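# Line up four dominoes flat in one row

## Task

Put all four dominoes lying flat on the table in a single straight line, each almost touching its neighbour, arranged either all end to end or all side by side.

## Robot and tools

Robot: two arms, left_arm and right_arm, each with a two-finger parallel gripper and a wrist camera. The left_arm base sits at about (-0.022, +0.271, 0) m and the right_arm base at about (-0.028, -0.294, 0) m in the scene frame. Both bases are turned only very slightly about z. A camera stand stands behind the arms.

Frames: the scene frame has its origin at table-top height, halfway between the nominal bases. +z points up, +x points out over the table, and left_arm is on the +y side. Arm names do not match image sides. Each arm reports end_effector_position (metres) and end_effector_quat_wxyz in its own base frame. This point lies between the finger pads, about 1 cm behind the tips. The fingers point along the gripper's +z axis and open along its y axis. Fixed cameras and the table use the scene frame. Reported poses can be off by a few centimetres, more when the arm reaches far.

execute_actions(actions, cameras): actions is a list of actions. Each action is a table of up to 15 rows, and each row is one control step of 1/30 s. A short table repeats its last row until 15 steps are done. Every row has 14 numbers in [-1, 1], one list covering both arms: dx, dy, dz, rx, ry, rz, opening for left_arm, then the same seven for right_arm. dx..rz are offsets, not poses. They are measured from that arm's Hand target as it stood when the action began, along that arm's base axes. Each row counts from that start, not from the previous row. Scale: 1.0 = 0.6 m or 180 degrees. rx, ry, rz form one rotation vector, turned about the Hand target's position. A translation longer than 1.0 is shortened along its line. Opening is absolute: +1 is fully open (0.094 m) and -1 is closed. Sending the same offset again moves the arm further. All zeros for an arm re-requests its Hand target. An empty actions list only returns the state and images. cameras: null, omitted or ["all"] gives all; [] gives none. An unknown name invalidates the call.

move(target, speed, blend, opening_speed, blocking, cameras): target is one 14-number row, or a list of up to 15 rows, laid out as above. Every row is an offset from the same starting Hand targets. The arms travel in straight lines and finish together, within 10 s. speed is in m/s, from 0.002 to 2.9 (default 0.25); turning is capped at twice that in rad/s. It can be one number or one per target. blend (m) rounds corners in a list. opening_speed (0.2 or more per second, on the -1..+1 scale) ramps the fingers gradually. Use it to close gently. Opening changes at later list targets take effect only after everything has come to rest there. Paths do not avoid obstacles or the other arm. Faster moves lag, stray and hit harder. Keep away from an arm's own base, or its shoulder posture may flip. blocking=false returns after about 0.5 s while the move continues. The result adds a move: line giving the outcome (done, off_target, moving, held, fault) and limits (paced = the pose was clipped, held = steps were withheld). done means the arm rests within 10 mm and 2 degrees of its target. It says nothing about contact.

wait(seconds 0 to 10): the scene runs while the arms hold their commands. It returns early if a running move ends. stop(): brakes a running move to rest. zoom_image(camera, region [x0, y0, x1, y1] in pixels, at most 504 square): a closer view of the newest image from cam_head_left, cam_head_right, cam_high, cam_low, cam_left_wrist or cam_right_wrist. read_manual(section): gives only the licence texts. finished_scene(scene): ends the current scene, and scene is that scene's number. The goal must hold without the robot's help.

Results: Hand target is the last commanded pose after clipping, and the next offsets start from it. The gripper often settles short of it. Another command, even all zeros, pursues it again. If a gap remains, send the missing distance as an offset. Each step, orientation commands are clipped to within 40 degrees of the measured orientation. Friction and weight can leave an arm a few cm off in free air, and this alone does not mean contact. grip_measured uses the same scale as opening. With nothing held it reads up to about 2.7 mm wide. On a hard part it reads slightly below the part's width. It follows the command, so it does not show the moment of touch. To release, command well above grip_measured. Grip force is roughly 50 to 64 N per pad. Tool commands show the present commands. Sending 0 for opening actually closes the gripper, so resend the current value to keep it unchanged. Joint torques include gravity and friction, and joints 1 to 3 wrap at ±28 N m. Calls that ran actions list end_effector_position at some steps.

Cautions: do not drop dominoes, release them while they are moving, or let anything leave the table. Do not let anything fall far or strike fixed objects hard. Do not let the arms, grippers or wrist cameras bump or press on each other; the clearance check does not cover grippers. Never close one gripper on the other arm's fingers. Avoid strain on a camera cable. An arm blocked by something keeps pushing until it is commanded back past its gripper. Pushing against the unreachable, holding loads or staying stretched out heats motors. A MOTOR HOT line appears at 75 °C. At 90 °C the arm folds and goes idle, and at 100 °C it drops. Loose objects may occasionally be nudged by outside pushes. Camera calibrations are approximate, and wrist images can lag while the arm moves.

Each tool is called after ">>>" as name(argument=value, ...), one argument or row to a line, values as JSON.

## Session

>>> execute_actions(
  actions=[],
)

Scene clock: 0.00 s.
left_arm: end_effector_position=(+0.2686, -0.0276, +0.1156) grip_measured=+1.000 end_effector_quat_wxyz=(+0.424, -0.002, +0.902, -0.082) | right_arm: end_effector_position=(+0.3161, +0.2691, +0.2689) grip_measured=+1.000 end_effector_quat_wxyz=(+0.310, -0.186, +0.863, +0.352)
Joint positions: left_arm=[-0.016 0.74 0.407 -0.352 0.136 -0.084 0.094] | right_arm=[0.515 1.399 1.297 -0.566 -0.445 0.308 0.094]
Joint velocities: within noise
Joint torques (N m): no reading
Heat: left arm: 31 °C; right arm: 31 °C.
Hand target: left_arm +0.2676, -0.0277, +0.1168; +0.424, -0.001, +0.902, -0.083 | right_arm +0.3161, +0.2699, +0.2813; +0.324, -0.191, +0.855, +0.357
Tool commands: left_gripper/opening=+1.0 right_gripper/opening=+1.0

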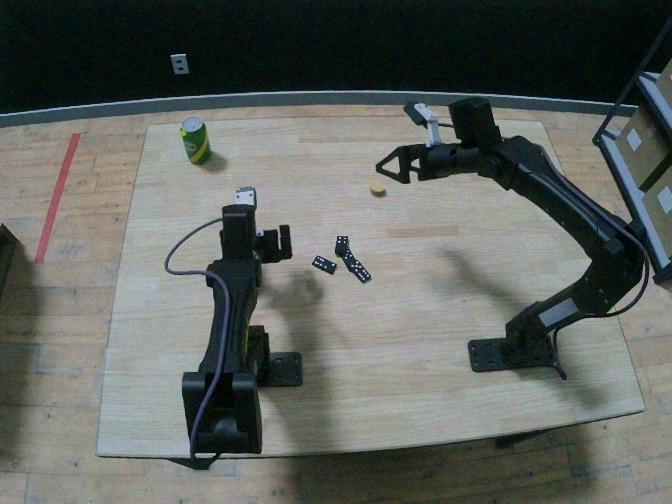

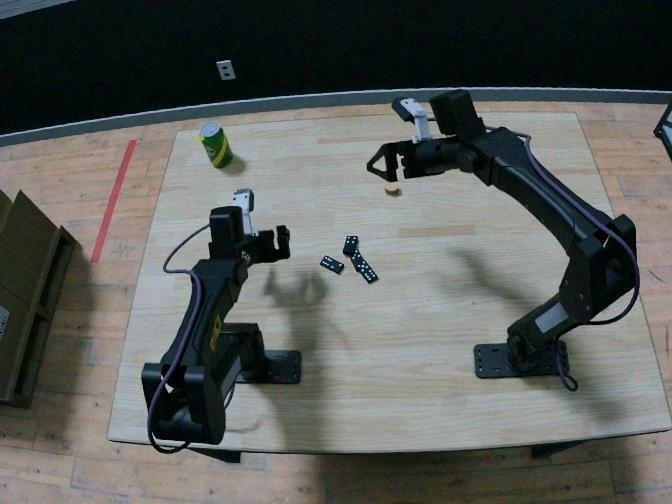

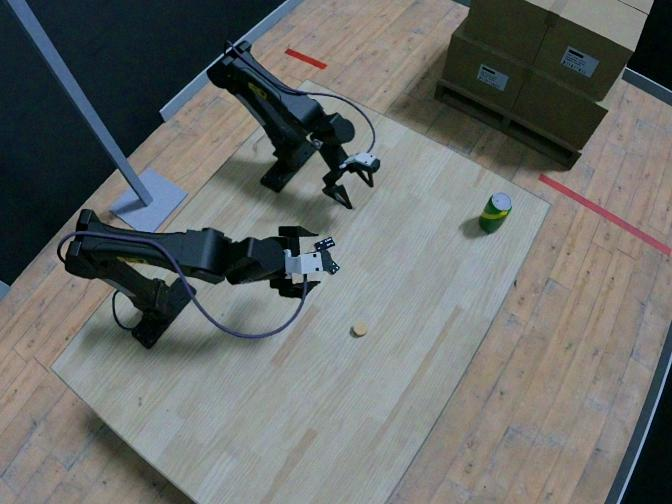

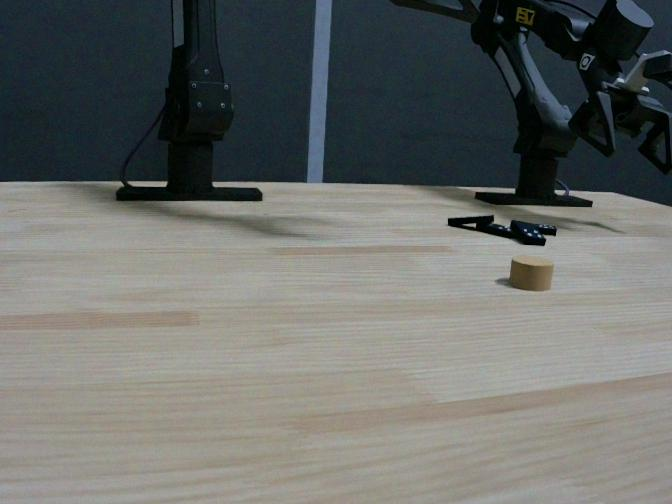

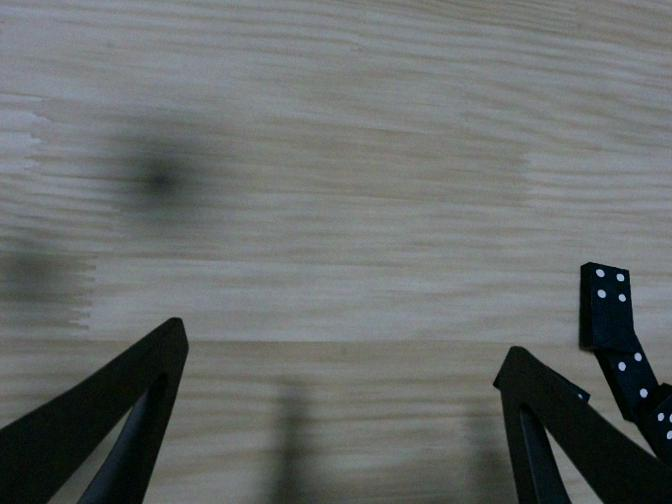

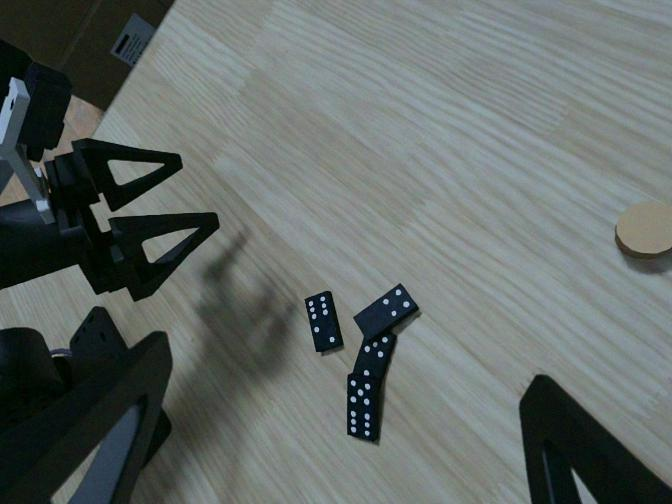

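>>> zoom_image(
  camera="cam_right_wrist",
  region=[270, 260, 460, 460],
)

>>> zoom_image(
  camera="cam_head_right",
  region=[290, 210, 410, 300],
)

>>> zoom_image(
  camera="cam_low",
  region=[420, 190, 590, 310],
)

Scaled by 2.520 from the camera's 672x504 image, which has a finer 960x720 frame.

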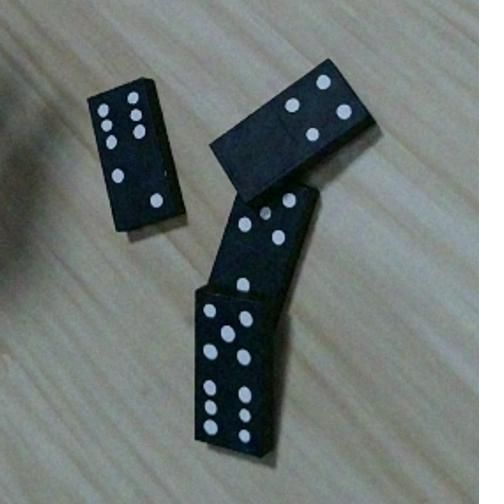

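Scaled by 4.200 from the camera's 672x504 image, which has a finer 960x720 frame.

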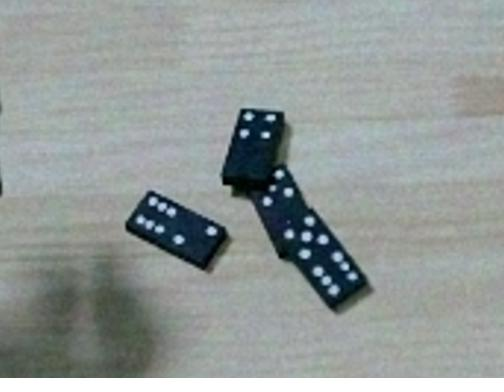

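Scaled by 2.965 from the camera's 672x504 image, which has a finer 960x720 frame.

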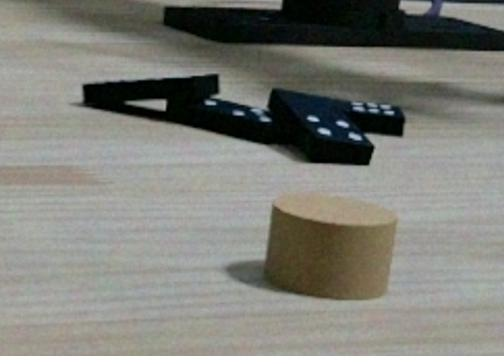

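>>> move(
  target=[0,0,0.08,0,0,0,1,0.157,-0.5,0,0,0,-0.25,1],
  cameras=[],
  speed=0.4,
)

>>> move(
  target=[-0.056,-0.225,-0.04,-0.0937,0.2813,0.3042,1,0,0,0,0,0,0,1],
  speed=0.35,
)

Scene clock: 24.03 s.
left_arm: end_effector_position=(+0.2681, -0.0276, +0.1578) grip_measured=+1.000 end_effector_quat_wxyz=(+0.422, -0.002, +0.903, -0.082) | right_arm: end_effector_position=(+0.4022, -0.0288, +0.2585) grip_measured=+1.000 end_effector_quat_wxyz=(+0.409, +0.161, +0.875, +0.206)
Joint positions: left_arm=[-0.016 0.74 0.578 -0.528 0.136 -0.084 0.094] | right_arm=[-0.266 1.367 1.251 -0.582 -0.44 0.305 0.094]
Joint velocities: within noise
Joint torques (N m): left_arm=[-0.03 -0.73 10.81 1.14 0.05 0.02] | right_arm=[0.06 -5.42 11.71 1.51 -0.25 0.03]
Heat: left arm: 34 °C; right arm: 32 °C.
Hand target: left_arm +0.2676, -0.0277, +0.1648; +0.424, -0.001, +0.902, -0.083 | right_arm +0.4102, -0.0300, +0.2813; +0.436, +0.150, +0.863, +0.206
Off the commanded pose: left_arm 0.007 m, 0 deg | right_arm 0.024 m, 4 deg.
move: off_target (right_arm)
No camera images: "cameras" was empty.

Scene clock: 26.77 s.
left_arm: end_effector_position=(+0.2348, -0.1617, +0.1411) grip_measured=+1.000 end_effector_quat_wxyz=(+0.005, -0.491, +0.871, -0.010) | right_arm: end_effector_position=(+0.4022, -0.0288, +0.2585) grip_measured=+1.000 end_effector_quat_wxyz=(+0.409, +0.161, +0.875, +0.206)
Joint positions: left_arm=[-0.606 1.6 1.396 -1.344 0 -1.632 0.094] | right_arm=[-0.266 1.367 1.251 -0.582 -0.44 0.305 0.094]
Joint velocities: within noise
Joint torques (N m): left_arm=[-0.4 -4.79 9.17 -0.27 0.01 -0.05] | right_arm=[0.03 -5.39 11.58 1.49 -0.28 0.01]
Heat: left arm: 34 °C; right arm: 33 °C.
Hand target: left_arm +0.2341, -0.1627, +0.1409; +0.000, -0.492, +0.871, +0.000 | right_arm +0.4102, -0.0300, +0.2813; +0.436, +0.150, +0.863, +0.206
Off the commanded pose: left_arm 0.001 m, 1 deg | right_arm 0.024 m, 4 deg.
move: off_target (right_arm)
camera_calibration:
cam_left_wrist: T_world_to_cam=[[0.889848, -0.454545, -0.0394981, -0.275272], [-0.338615, -0.715948, 0.610539, -0.0902721], [-0.305796, -0.529912, -0.791001, 0.209446], [0, 0, 0, 1]] pos_world=[0.278431, -0.0787656, 0.209914]
cam_right_wrist: T_world_to_cam=[[-0.000304125, -0.883752, -0.467955, 0.0984422], [-0.971819, 0.110571, -0.208186, 0.480835], [0.235727, 0.454705, -0.858881, 0.243538], [0, 0, 0, 1]] pos_world=[0.409906, -0.0769056, 0.35534]

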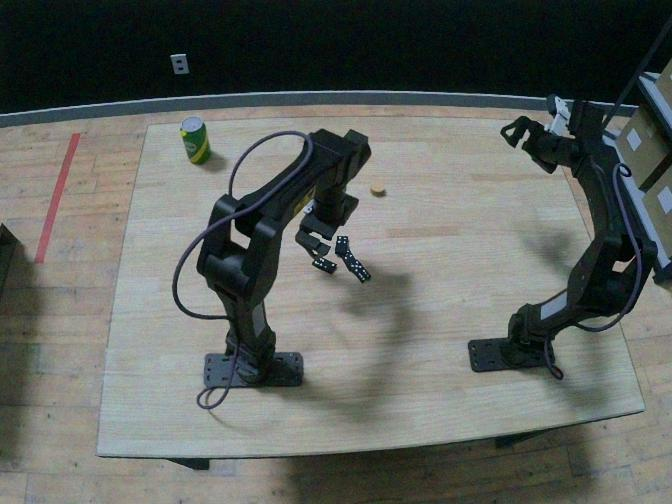

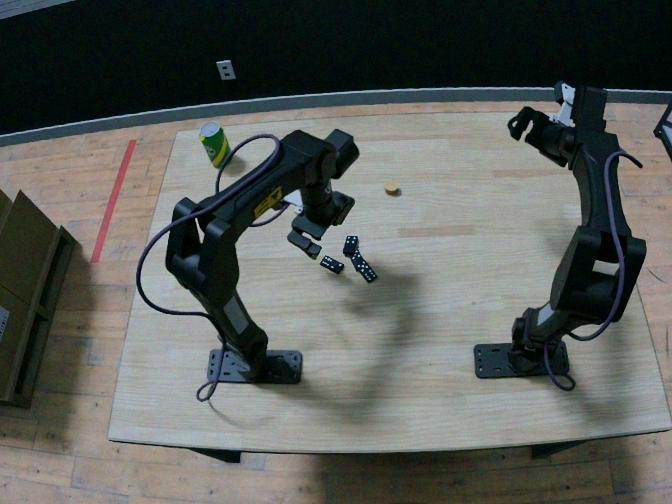

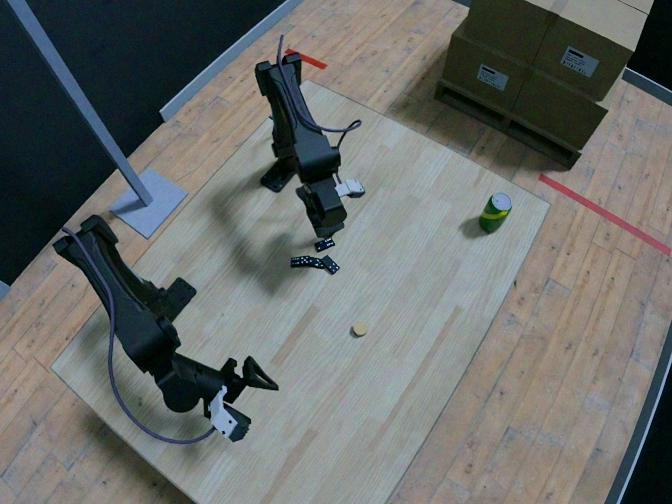

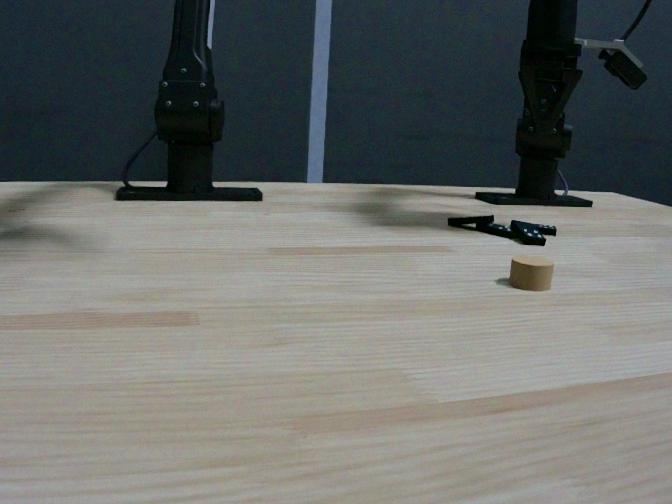

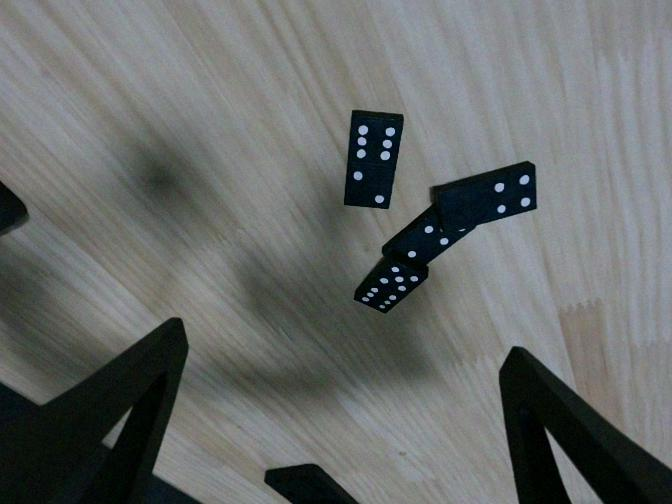

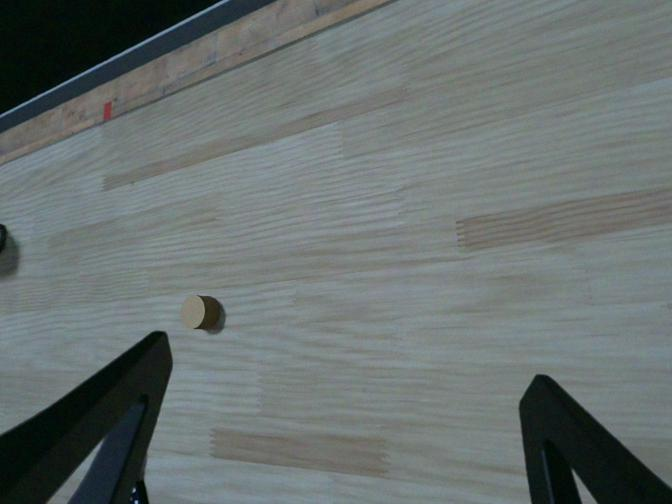

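>>> zoom_image(
  camera="cam_left_wrist",
  region=[330, 100, 550, 320],
)

Scaled by 2.291 from the camera's 672x504 image, which has a finer 960x720 frame.

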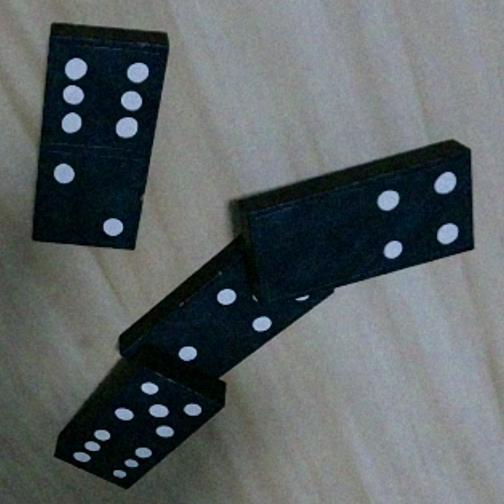

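>>> move(
  target=[0.0215,-0.0125,-0.185,0,0,0.006,0.0,0,0,0,0,0,0,1],
  speed=0.25,
)

>>> zoom_image(
  camera="cam_low",
  region=[420, 130, 590, 250],
)

>>> zoom_image(
  camera="cam_head_right",
  region=[290, 210, 410, 300],
)

Scene clock: 39.13 s.
left_arm: end_effector_position=(+0.2499, -0.1725, +0.0374) grip_measured=+0.002 end_effector_quat_wxyz=(+0.004, -0.497, +0.867, -0.011) | right_arm: end_effector_position=(+0.4022, -0.0288, +0.2585) grip_measured=+1.000 end_effector_quat_wxyz=(+0.409, +0.161, +0.875, +0.206)
Joint positions: left_arm=[-0.606 1.733 1.123 -0.936 0.002 -1.648 0.047] | right_arm=[-0.266 1.367 1.251 -0.582 -0.44 0.305 0.094]
Joint velocities: within noise
Joint torques (N m): left_arm=[-0.06 -5.71 6 -0.01 -0.03 -0.06] | right_arm=[-0.12 -5.23 11.67 1.51 -0.24 0.02]
Heat: left arm: 33 °C; right arm: 34 °C.
Hand target: left_arm +0.2470, -0.1702, +0.0299; +0.000, -0.500, +0.866, +0.000 | right_arm +0.4102, -0.0300, +0.2813; +0.436, +0.150, +0.863, +0.206
Off the commanded pose: left_arm 0.008 m, 1 deg | right_arm 0.024 m, 4 deg.
move: off_target (right_arm)
camera_calibration:
cam_left_wrist: T_world_to_cam=[[0.896853, -0.440704, -0.0378849, -0.297112], [-0.327729, -0.719572, 0.612217, -0.0329094], [-0.297067, -0.536652, -0.789782, 0.122971], [0, 0, 0, 1]] pos_world=[0.292211, -0.0886261, 0.106012]
cam_right_wrist: T_world_to_cam=[[-0.000304125, -0.883752, -0.467955, 0.0984422], [-0.971819, 0.110571, -0.208186, 0.480835], [0.235727, 0.454705, -0.858881, 0.243538], [0, 0, 0, 1]] pos_world=[0.409906, -0.0769056, 0.35534]

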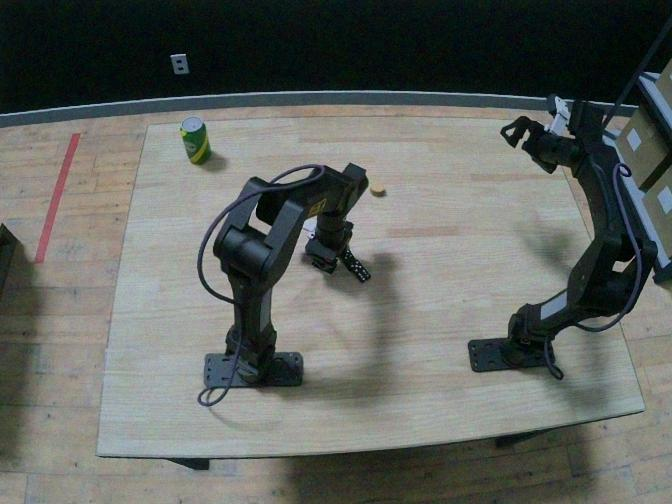

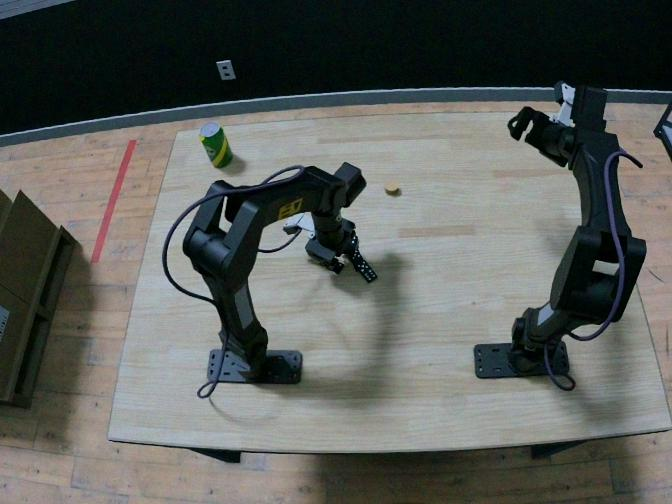

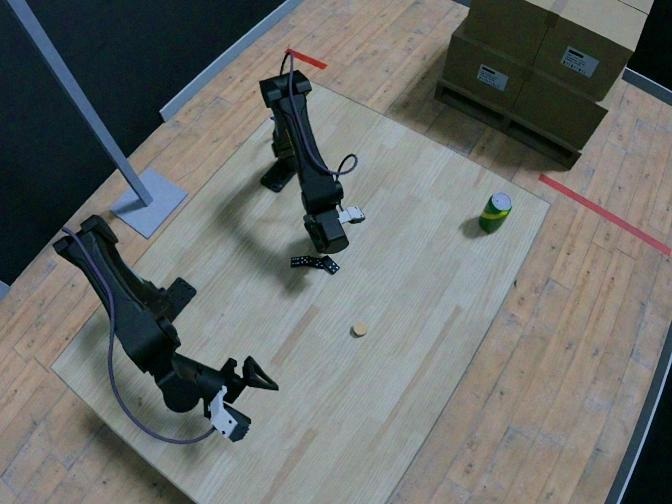

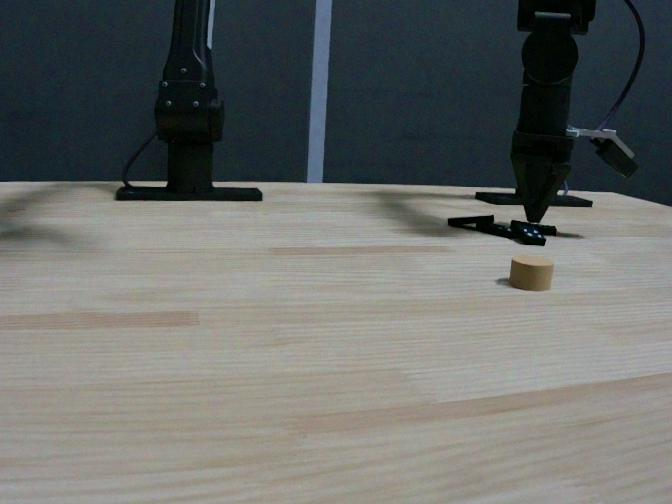

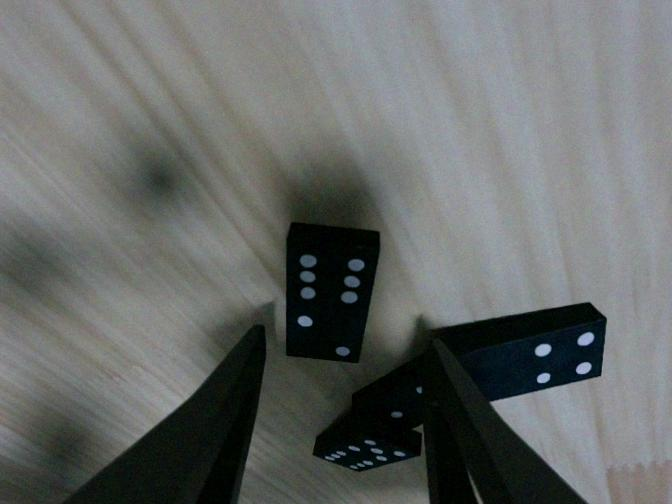

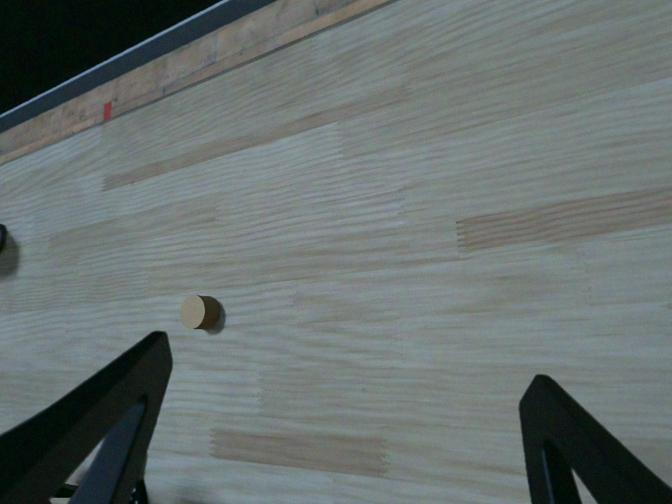

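Scaled by 2.965 from the camera's 672x504 image, which has a finer 960x720 frame.

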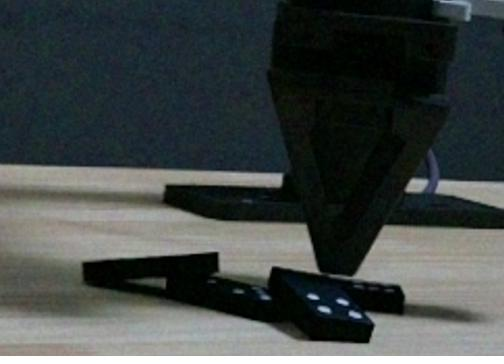

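Scaled by 4.200 from the camera's 672x504 image, which has a finer 960x720 frame.

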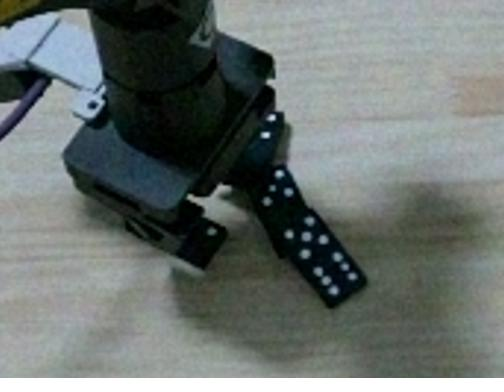

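>>> move(
  target=[0,0.012,-0.005,0,0,0,-0.2,0,0,0,0,0,0,1],
  speed=0.1,
  cameras=[],
)

>>> move(
  target=[0,0,-0.009,0,0,0,-0.2,0,0,0,0,0,0,1],
  speed=0.04,
  cameras=["cam_low","cam_left_wrist"],
)

>>> zoom_image(
  camera="cam_low",
  region=[470, 180, 590, 260],
)

Scene clock: 54.93 s.
left_arm: end_effector_position=(+0.2500, -0.1679, +0.0331) grip_measured=-0.198 end_effector_quat_wxyz=(+0.004, -0.499, +0.867, -0.010) | right_arm: end_effector_position=(+0.4022, -0.0288, +0.2585) grip_measured=+1.000 end_effector_quat_wxyz=(+0.409, +0.161, +0.875, +0.206)
Joint positions: left_arm=[-0.593 1.733 1.104 -0.921 0.002 -1.638 0.038] | right_arm=[-0.266 1.367 1.251 -0.582 -0.44 0.305 0.094]
Joint velocities: within noise
Joint torques (N m): left_arm=[0.49 -6.34 5.42 0.01 -0.03 0.01] | right_arm=[0.02 -5.35 11.67 1.5 -0.24 0.03]
Heat: left arm: 32 °C; right arm: 35 °C.
Hand target: left_arm +0.2470, -0.1632, +0.0270; +0.000, -0.500, +0.866, +0.000 | right_arm +0.4102, -0.0300, +0.2813; +0.436, +0.150, +0.863, +0.206
Off the commanded pose: left_arm 0.008 m, 1 deg | right_arm 0.024 m, 4 deg.
move: off_target (right_arm)
No camera images: "cameras" was empty.

Scene clock: 55.80 s.
left_arm: end_effector_position=(+0.2507, -0.1683, +0.0301) grip_measured=-0.198 end_effector_quat_wxyz=(+0.005, -0.499, +0.867, -0.014) | right_arm: end_effector_position=(+0.4022, -0.0288, +0.2585) grip_measured=+1.000 end_effector_quat_wxyz=(+0.409, +0.161, +0.875, +0.206)
Joint positions: left_arm=[-0.593 1.733 1.091 -0.9 0.002 -1.638 0.038] | right_arm=[-0.266 1.367 1.251 -0.582 -0.44 0.305 0.094]
Joint velocities: within noise
Joint torques (N m): left_arm=[0.5 -5.75 5.37 -0.02 -0.03 0.04] | right_arm=[-0.01 -5.48 11.69 1.52 -0.24 0.08]
Heat: left arm: 32 °C; right arm: 35 °C.
Hand target: left_arm +0.2469, -0.1631, +0.0215; +0.000, -0.500, +0.866, +0.000 | right_arm +0.4102, -0.0300, +0.2813; +0.436, +0.150, +0.863, +0.206
Off the commanded pose: left_arm 0.011 m, 2 deg | right_arm 0.024 m, 4 deg.
move: off_target (left_arm, right_arm)
camera_calibration:
cam_left_wrist: T_world_to_cam=[[0.898467, -0.437803, -0.0329608, -0.296277], [-0.327801, -0.71887, 0.613003, -0.0250691], [-0.292069, -0.539958, -0.789393, 0.11783], [0, 0, 0, 1]] pos_world=[0.292392, -0.0841088, 0.0986163]
Images, in order (width x height): cam_low 672x504, cam_left_wrist 672x504.

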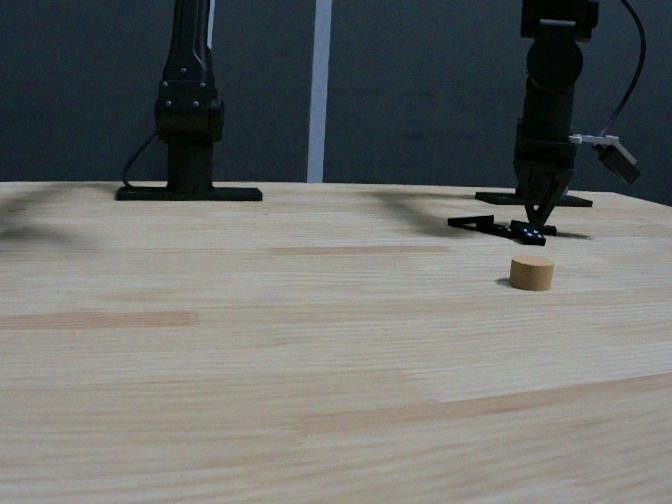

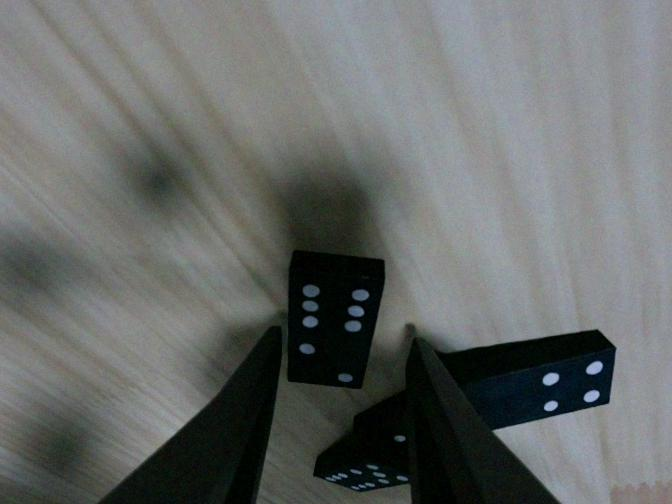

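Scaled by 4.200 from the camera's 672x504 image, which has a finer 960x720 frame.

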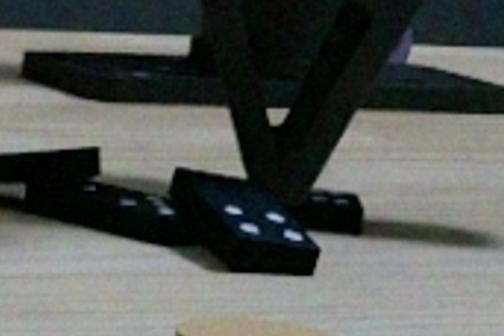

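>>> move(
  target=[0,0,-0.006,0,0,0,-0.2,0,0,0,0,0,0,1],
  speed=0.04,
  cameras=["cam_low","cam_left_wrist"],
)

>>> zoom_image(
  camera="cam_left_wrist",
  region=[220, 230, 480, 430],
)

Scene clock: 60.50 s.
left_arm: end_effector_position=(+0.2511, -0.1687, +0.0282) grip_measured=-0.198 end_effector_quat_wxyz=(+0.007, -0.499, +0.867, -0.016) | right_arm: end_effector_position=(+0.4022, -0.0288, +0.2585) grip_measured=+1.000 end_effector_quat_wxyz=(+0.409, +0.161, +0.875, +0.206)
Joint positions: left_arm=[-0.593 1.733 1.083 -0.886 0.002 -1.638 0.038] | right_arm=[-0.266 1.367 1.251 -0.582 -0.44 0.305 0.094]
Joint velocities: within noise
Joint torques (N m): left_arm=[0.49 -5.35 5.37 0 -0.03 0.04] | right_arm=[0.01 -5.37 11.67 1.51 -0.27 0.04]
Heat: left arm: 32 °C; right arm: 35 °C.
Hand target: left_arm +0.2469, -0.1631, +0.0180; +0.000, -0.500, +0.866, +0.000 | right_arm +0.4102, -0.0300, +0.2813; +0.436, +0.150, +0.863, +0.206
Off the commanded pose: left_arm 0.012 m, 2 deg | right_arm 0.024 m, 4 deg.
move: off_target (left_arm, right_arm)
camera_calibration:
cam_left_wrist: T_world_to_cam=[[0.898461, -0.438207, -0.0272469, -0.297171], [-0.330991, -0.716796, 0.613717, -0.0229443], [-0.288466, -0.542383, -0.789055, 0.114995], [0, 0, 0, 1]] pos_world=[0.292574, -0.0842976, 0.0967215]
Images, in order (width x height): cam_low 672x504, cam_left_wrist 672x504.

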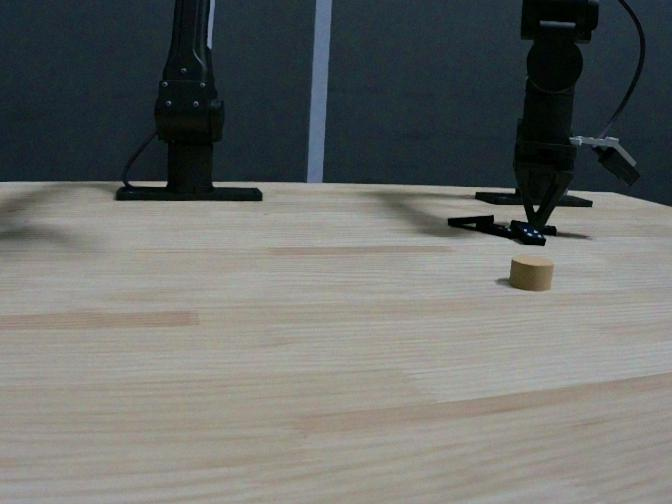

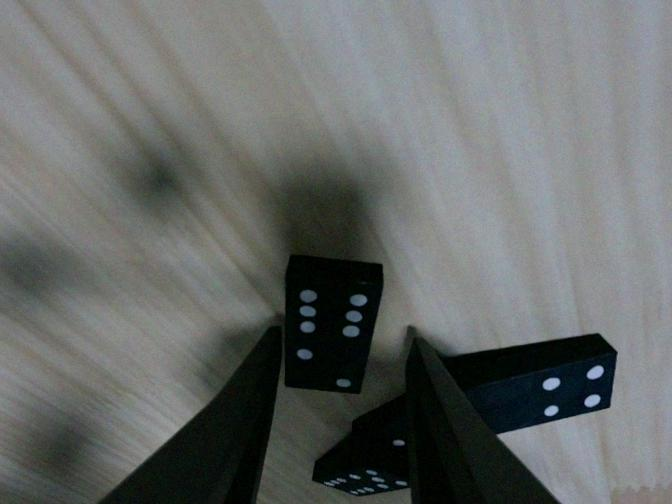

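Scaled by 1.938 from the camera's 672x504 image, which has a finer 960x720 frame.

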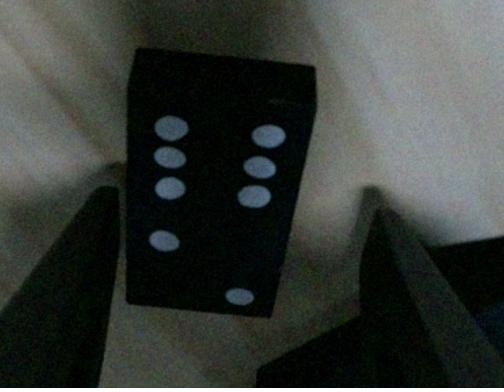

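>>> move(
  target=[0,0,0,0,0,0,-0.6,0,0,0,0,0,0,1],
  opening_speed=0.4,
  cameras=["cam_low","cam_left_wrist"],
)

>>> zoom_image(
  camera="cam_left_wrist",
  region=[220, 230, 480, 430],
)

Scene clock: 65.00 s.
left_arm: end_effector_position=(+0.2515, -0.1689, +0.0282) grip_measured=-0.598 end_effector_quat_wxyz=(+0.007, -0.498, +0.867, -0.017) | right_arm: end_effector_position=(+0.4022, -0.0288, +0.2585) grip_measured=+1.000 end_effector_quat_wxyz=(+0.409, +0.161, +0.875, +0.206)
Joint positions: left_arm=[-0.593 1.733 1.083 -0.884 0.002 -1.637 0.019] | right_arm=[-0.266 1.367 1.251 -0.582 -0.44 0.305 0.094]
Joint velocities: within noise
Joint torques (N m): left_arm=[0.5 -5.35 5.38 -0.01 -0.03 0.04] | right_arm=[-0.02 -5.39 11.55 1.5 -0.23 0.05]
Heat: left arm: 32 °C; right arm: 35 °C.
Hand target: left_arm +0.2469, -0.1631, +0.0180; +0.000, -0.500, +0.866, +0.000 | right_arm +0.4102, -0.0300, +0.2813; +0.436, +0.150, +0.863, +0.206
Off the commanded pose: left_arm 0.013 m, 2 deg | right_arm 0.024 m, 4 deg.
move: off_target (left_arm, right_arm)
camera_calibration:
cam_left_wrist: T_world_to_cam=[[0.898321, -0.438578, -0.0258623, -0.297648], [-0.331984, -0.716188, 0.613891, -0.0226636], [-0.287762, -0.542885, -0.788967, 0.114717], [0, 0, 0, 1]] pos_world=[0.292871, -0.0844954, 0.0967228]
Images, in order (width x height): cam_low 672x504, cam_left_wrist 672x504.

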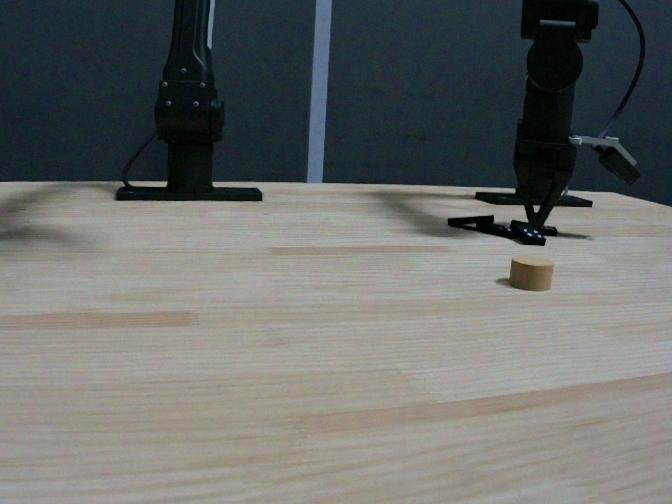

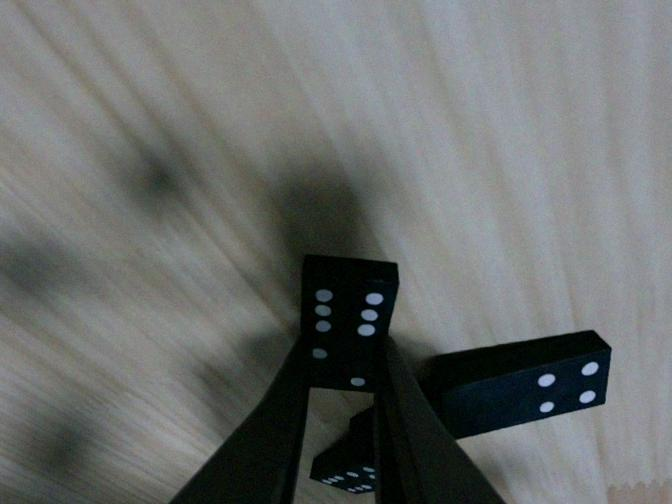

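Scaled by 1.938 from the camera's 672x504 image, which has a finer 960x720 frame.

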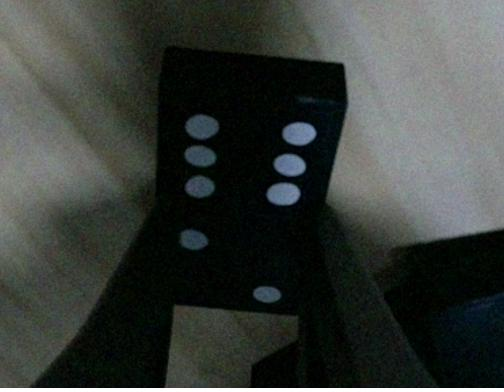

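>>> move(
  target=[0,0,0,0,0,0,-0.9,0,0,0,0,0,0,1],
  opening_speed=0.5,
  cameras=["cam_left_wrist"],
)

>>> zoom_image(
  camera="cam_left_wrist",
  region=[220, 230, 480, 430],
)

Scene clock: 67.43 s.
left_arm: end_effector_position=(+0.2523, -0.1694, +0.0283) grip_measured=-0.898 end_effector_quat_wxyz=(+0.008, -0.498, +0.867, -0.018) | right_arm: end_effector_position=(+0.4022, -0.0288, +0.2585) grip_measured=+1.000 end_effector_quat_wxyz=(+0.409, +0.161, +0.875, +0.206)
Joint positions: left_arm=[-0.593 1.733 1.083 -0.881 0.002 -1.637 0.005] | right_arm=[-0.266 1.367 1.251 -0.582 -0.44 0.305 0.094]
Joint velocities: within noise
Joint torques (N m): left_arm=[0.49 -5.37 5.41 -0.05 -0.03 0.03] | right_arm=[0.01 -5.3 11.6 1.5 -0.23 0.05]
Heat: left arm: 32 °C; right arm: 35 °C.
Hand target: left_arm +0.2469, -0.1631, +0.0180; +0.000, -0.500, +0.866, +0.000 | right_arm +0.4102, -0.0300, +0.2813; +0.436, +0.150, +0.863, +0.206
Off the commanded pose: left_arm 0.013 m, 2 deg | right_arm 0.024 m, 4 deg.
move: off_target (left_arm, right_arm)
camera_calibration:
cam_left_wrist: T_world_to_cam=[[0.898391, -0.438643, -0.022048, -0.298702], [-0.333949, -0.714849, 0.614385, -0.0219754], [-0.285257, -0.544595, -0.788698, 0.113745], [0, 0, 0, 1]] pos_world=[0.293459, -0.0847873, 0.0966261]
Images, in order (width x height): cam_left_wrist 672x504.

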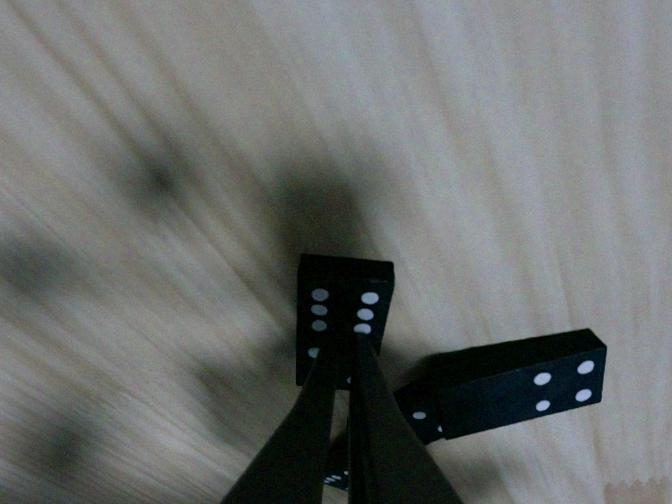

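Scaled by 1.938 from the camera's 672x504 image, which has a finer 960x720 frame.

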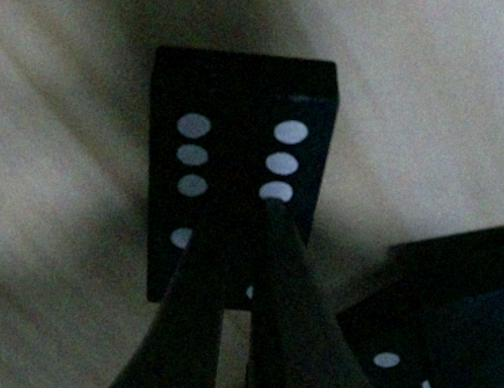

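>>> move(
  target=[
    [0,0,0.03,0,0,0,-0.9,0,0,0,0,0,0,1],
    [0,0,0.03,0,0,0,-0.2,0,0,0,0,0,0,1],
    [0.003,-0.008,-0.012,0,0,0,-0.2,0,0,0,0,0,0,1],
  ],
  speed=0.06,
  cameras=["cam_low","cam_left_wrist"],
)

>>> zoom_image(
  camera="cam_left_wrist",
  region=[220, 230, 480, 430],
)

Scene clock: 74.67 s.
left_arm: end_effector_position=(+0.2544, -0.1709, +0.0210) grip_measured=-0.202 end_effector_quat_wxyz=(+0.007, -0.499, +0.867, -0.016) | right_arm: end_effector_position=(+0.4022, -0.0288, +0.2585) grip_measured=+1.000 end_effector_quat_wxyz=(+0.409, +0.161, +0.875, +0.206)
Joint positions: left_arm=[-0.593 1.759 1.083 -0.86 0.002 -1.638 0.037] | right_arm=[-0.266 1.367 1.251 -0.582 -0.44 0.305 0.094]
Joint velocities: within noise
Joint torques (N m): left_arm=[-0.32 -5.46 5.42 -0.04 -0.03 -0.06] | right_arm=[-0.03 -5.39 11.67 1.54 -0.22 0.06]
Heat: left arm: 32 °C; right arm: 35 °C.
Hand target: left_arm +0.2487, -0.1679, +0.0107; +0.000, -0.500, +0.866, +0.000 | right_arm +0.4102, -0.0300, +0.2813; +0.436, +0.150, +0.863, +0.206
Off the commanded pose: left_arm 0.012 m, 2 deg | right_arm 0.024 m, 4 deg.
move: off_target (left_arm, right_arm)
camera_calibration:
cam_left_wrist: T_world_to_cam=[[0.898442, -0.438195, -0.0280413, -0.301224], [-0.330585, -0.717074, 0.613611, -0.0190834], [-0.288989, -0.542024, -0.789111, 0.109183], [0, 0, 0, 1]] pos_world=[0.295877, -0.0864992, 0.0894208]
Images, in order (width x height): cam_low 672x504, cam_left_wrist 672x504.

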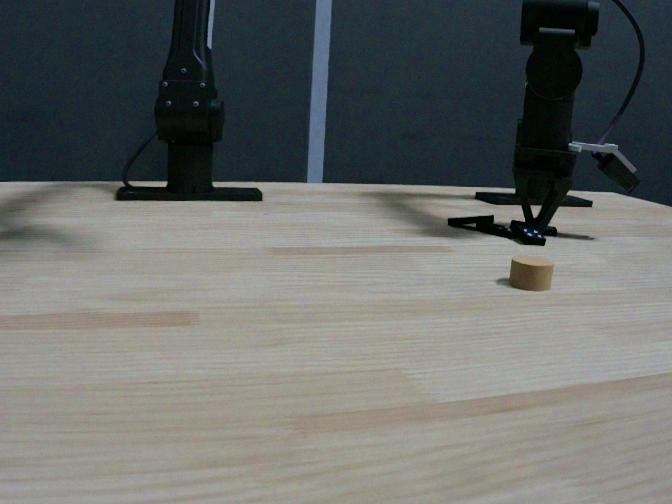

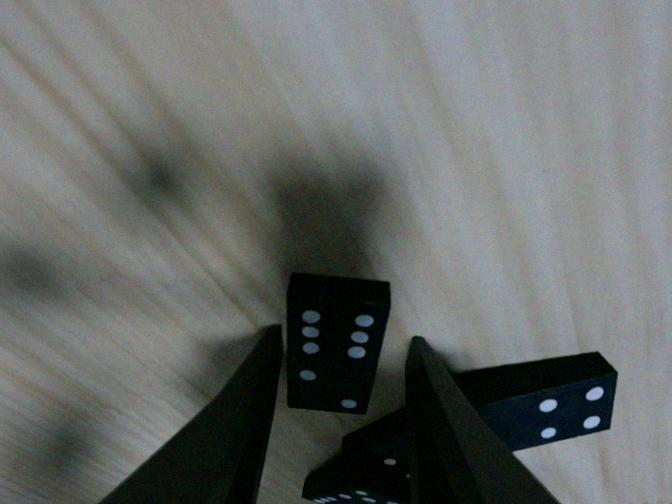

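Scaled by 1.938 from the camera's 672x504 image, which has a finer 960x720 frame.

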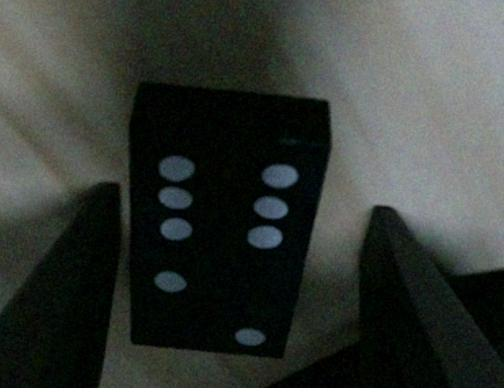

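>>> move(
  target=[0,0,0,0,0,0,-0.85,0,0,0,0,0,0,1],
  opening_speed=0.4,
  cameras=["cam_left_wrist"],
)

>>> zoom_image(
  camera="cam_left_wrist",
  region=[220, 230, 480, 430],
)

Scene clock: 78.43 s.
left_arm: end_effector_position=(+0.2546, -0.1710, +0.0210) grip_measured=-0.506 end_effector_quat_wxyz=(+0.007, -0.499, +0.867, -0.016) | right_arm: end_effector_position=(+0.4022, -0.0288, +0.2585) grip_measured=+1.000 end_effector_quat_wxyz=(+0.409, +0.161, +0.875, +0.206)
Joint positions: left_arm=[-0.593 1.759 1.083 -0.86 0.002 -1.638 0.023] | right_arm=[-0.266 1.367 1.251 -0.582 -0.44 0.305 0.094]
Joint velocities: within noise
Joint torques (N m): left_arm=[-0.32 -5.46 5.42 -0.01 -0.03 -0.06] | right_arm=[-0.09 -5.35 11.62 1.53 -0.24 0.07]
Heat: left arm: 32 °C; right arm: 35 °C.
Hand target: left_arm +0.2487, -0.1679, +0.0107; +0.000, -0.500, +0.866, +0.000 | right_arm +0.4102, -0.0300, +0.2813; +0.436, +0.150, +0.863, +0.206
Off the commanded pose: left_arm 0.012 m, 2 deg | right_arm 0.024 m, 4 deg.
move: off_target (left_arm, right_arm)
camera_calibration:
cam_left_wrist: T_world_to_cam=[[0.898643, -0.437831, -0.0272906, -0.301449], [-0.330668, -0.716948, 0.613714, -0.0190953], [-0.288268, -0.542486, -0.789057, 0.108901], [0, 0, 0, 1]] pos_world=[0.295974, -0.0865969, 0.0894215]
Images, in order (width x height): cam_left_wrist 672x504.

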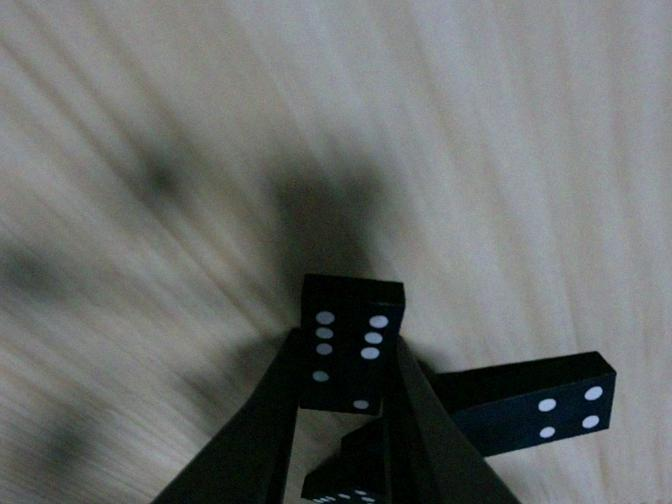

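Scaled by 1.938 from the camera's 672x504 image, which has a finer 960x720 frame.

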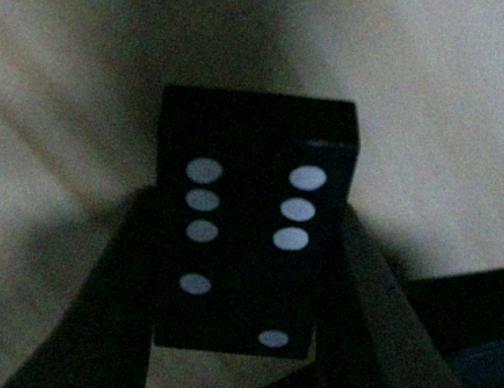

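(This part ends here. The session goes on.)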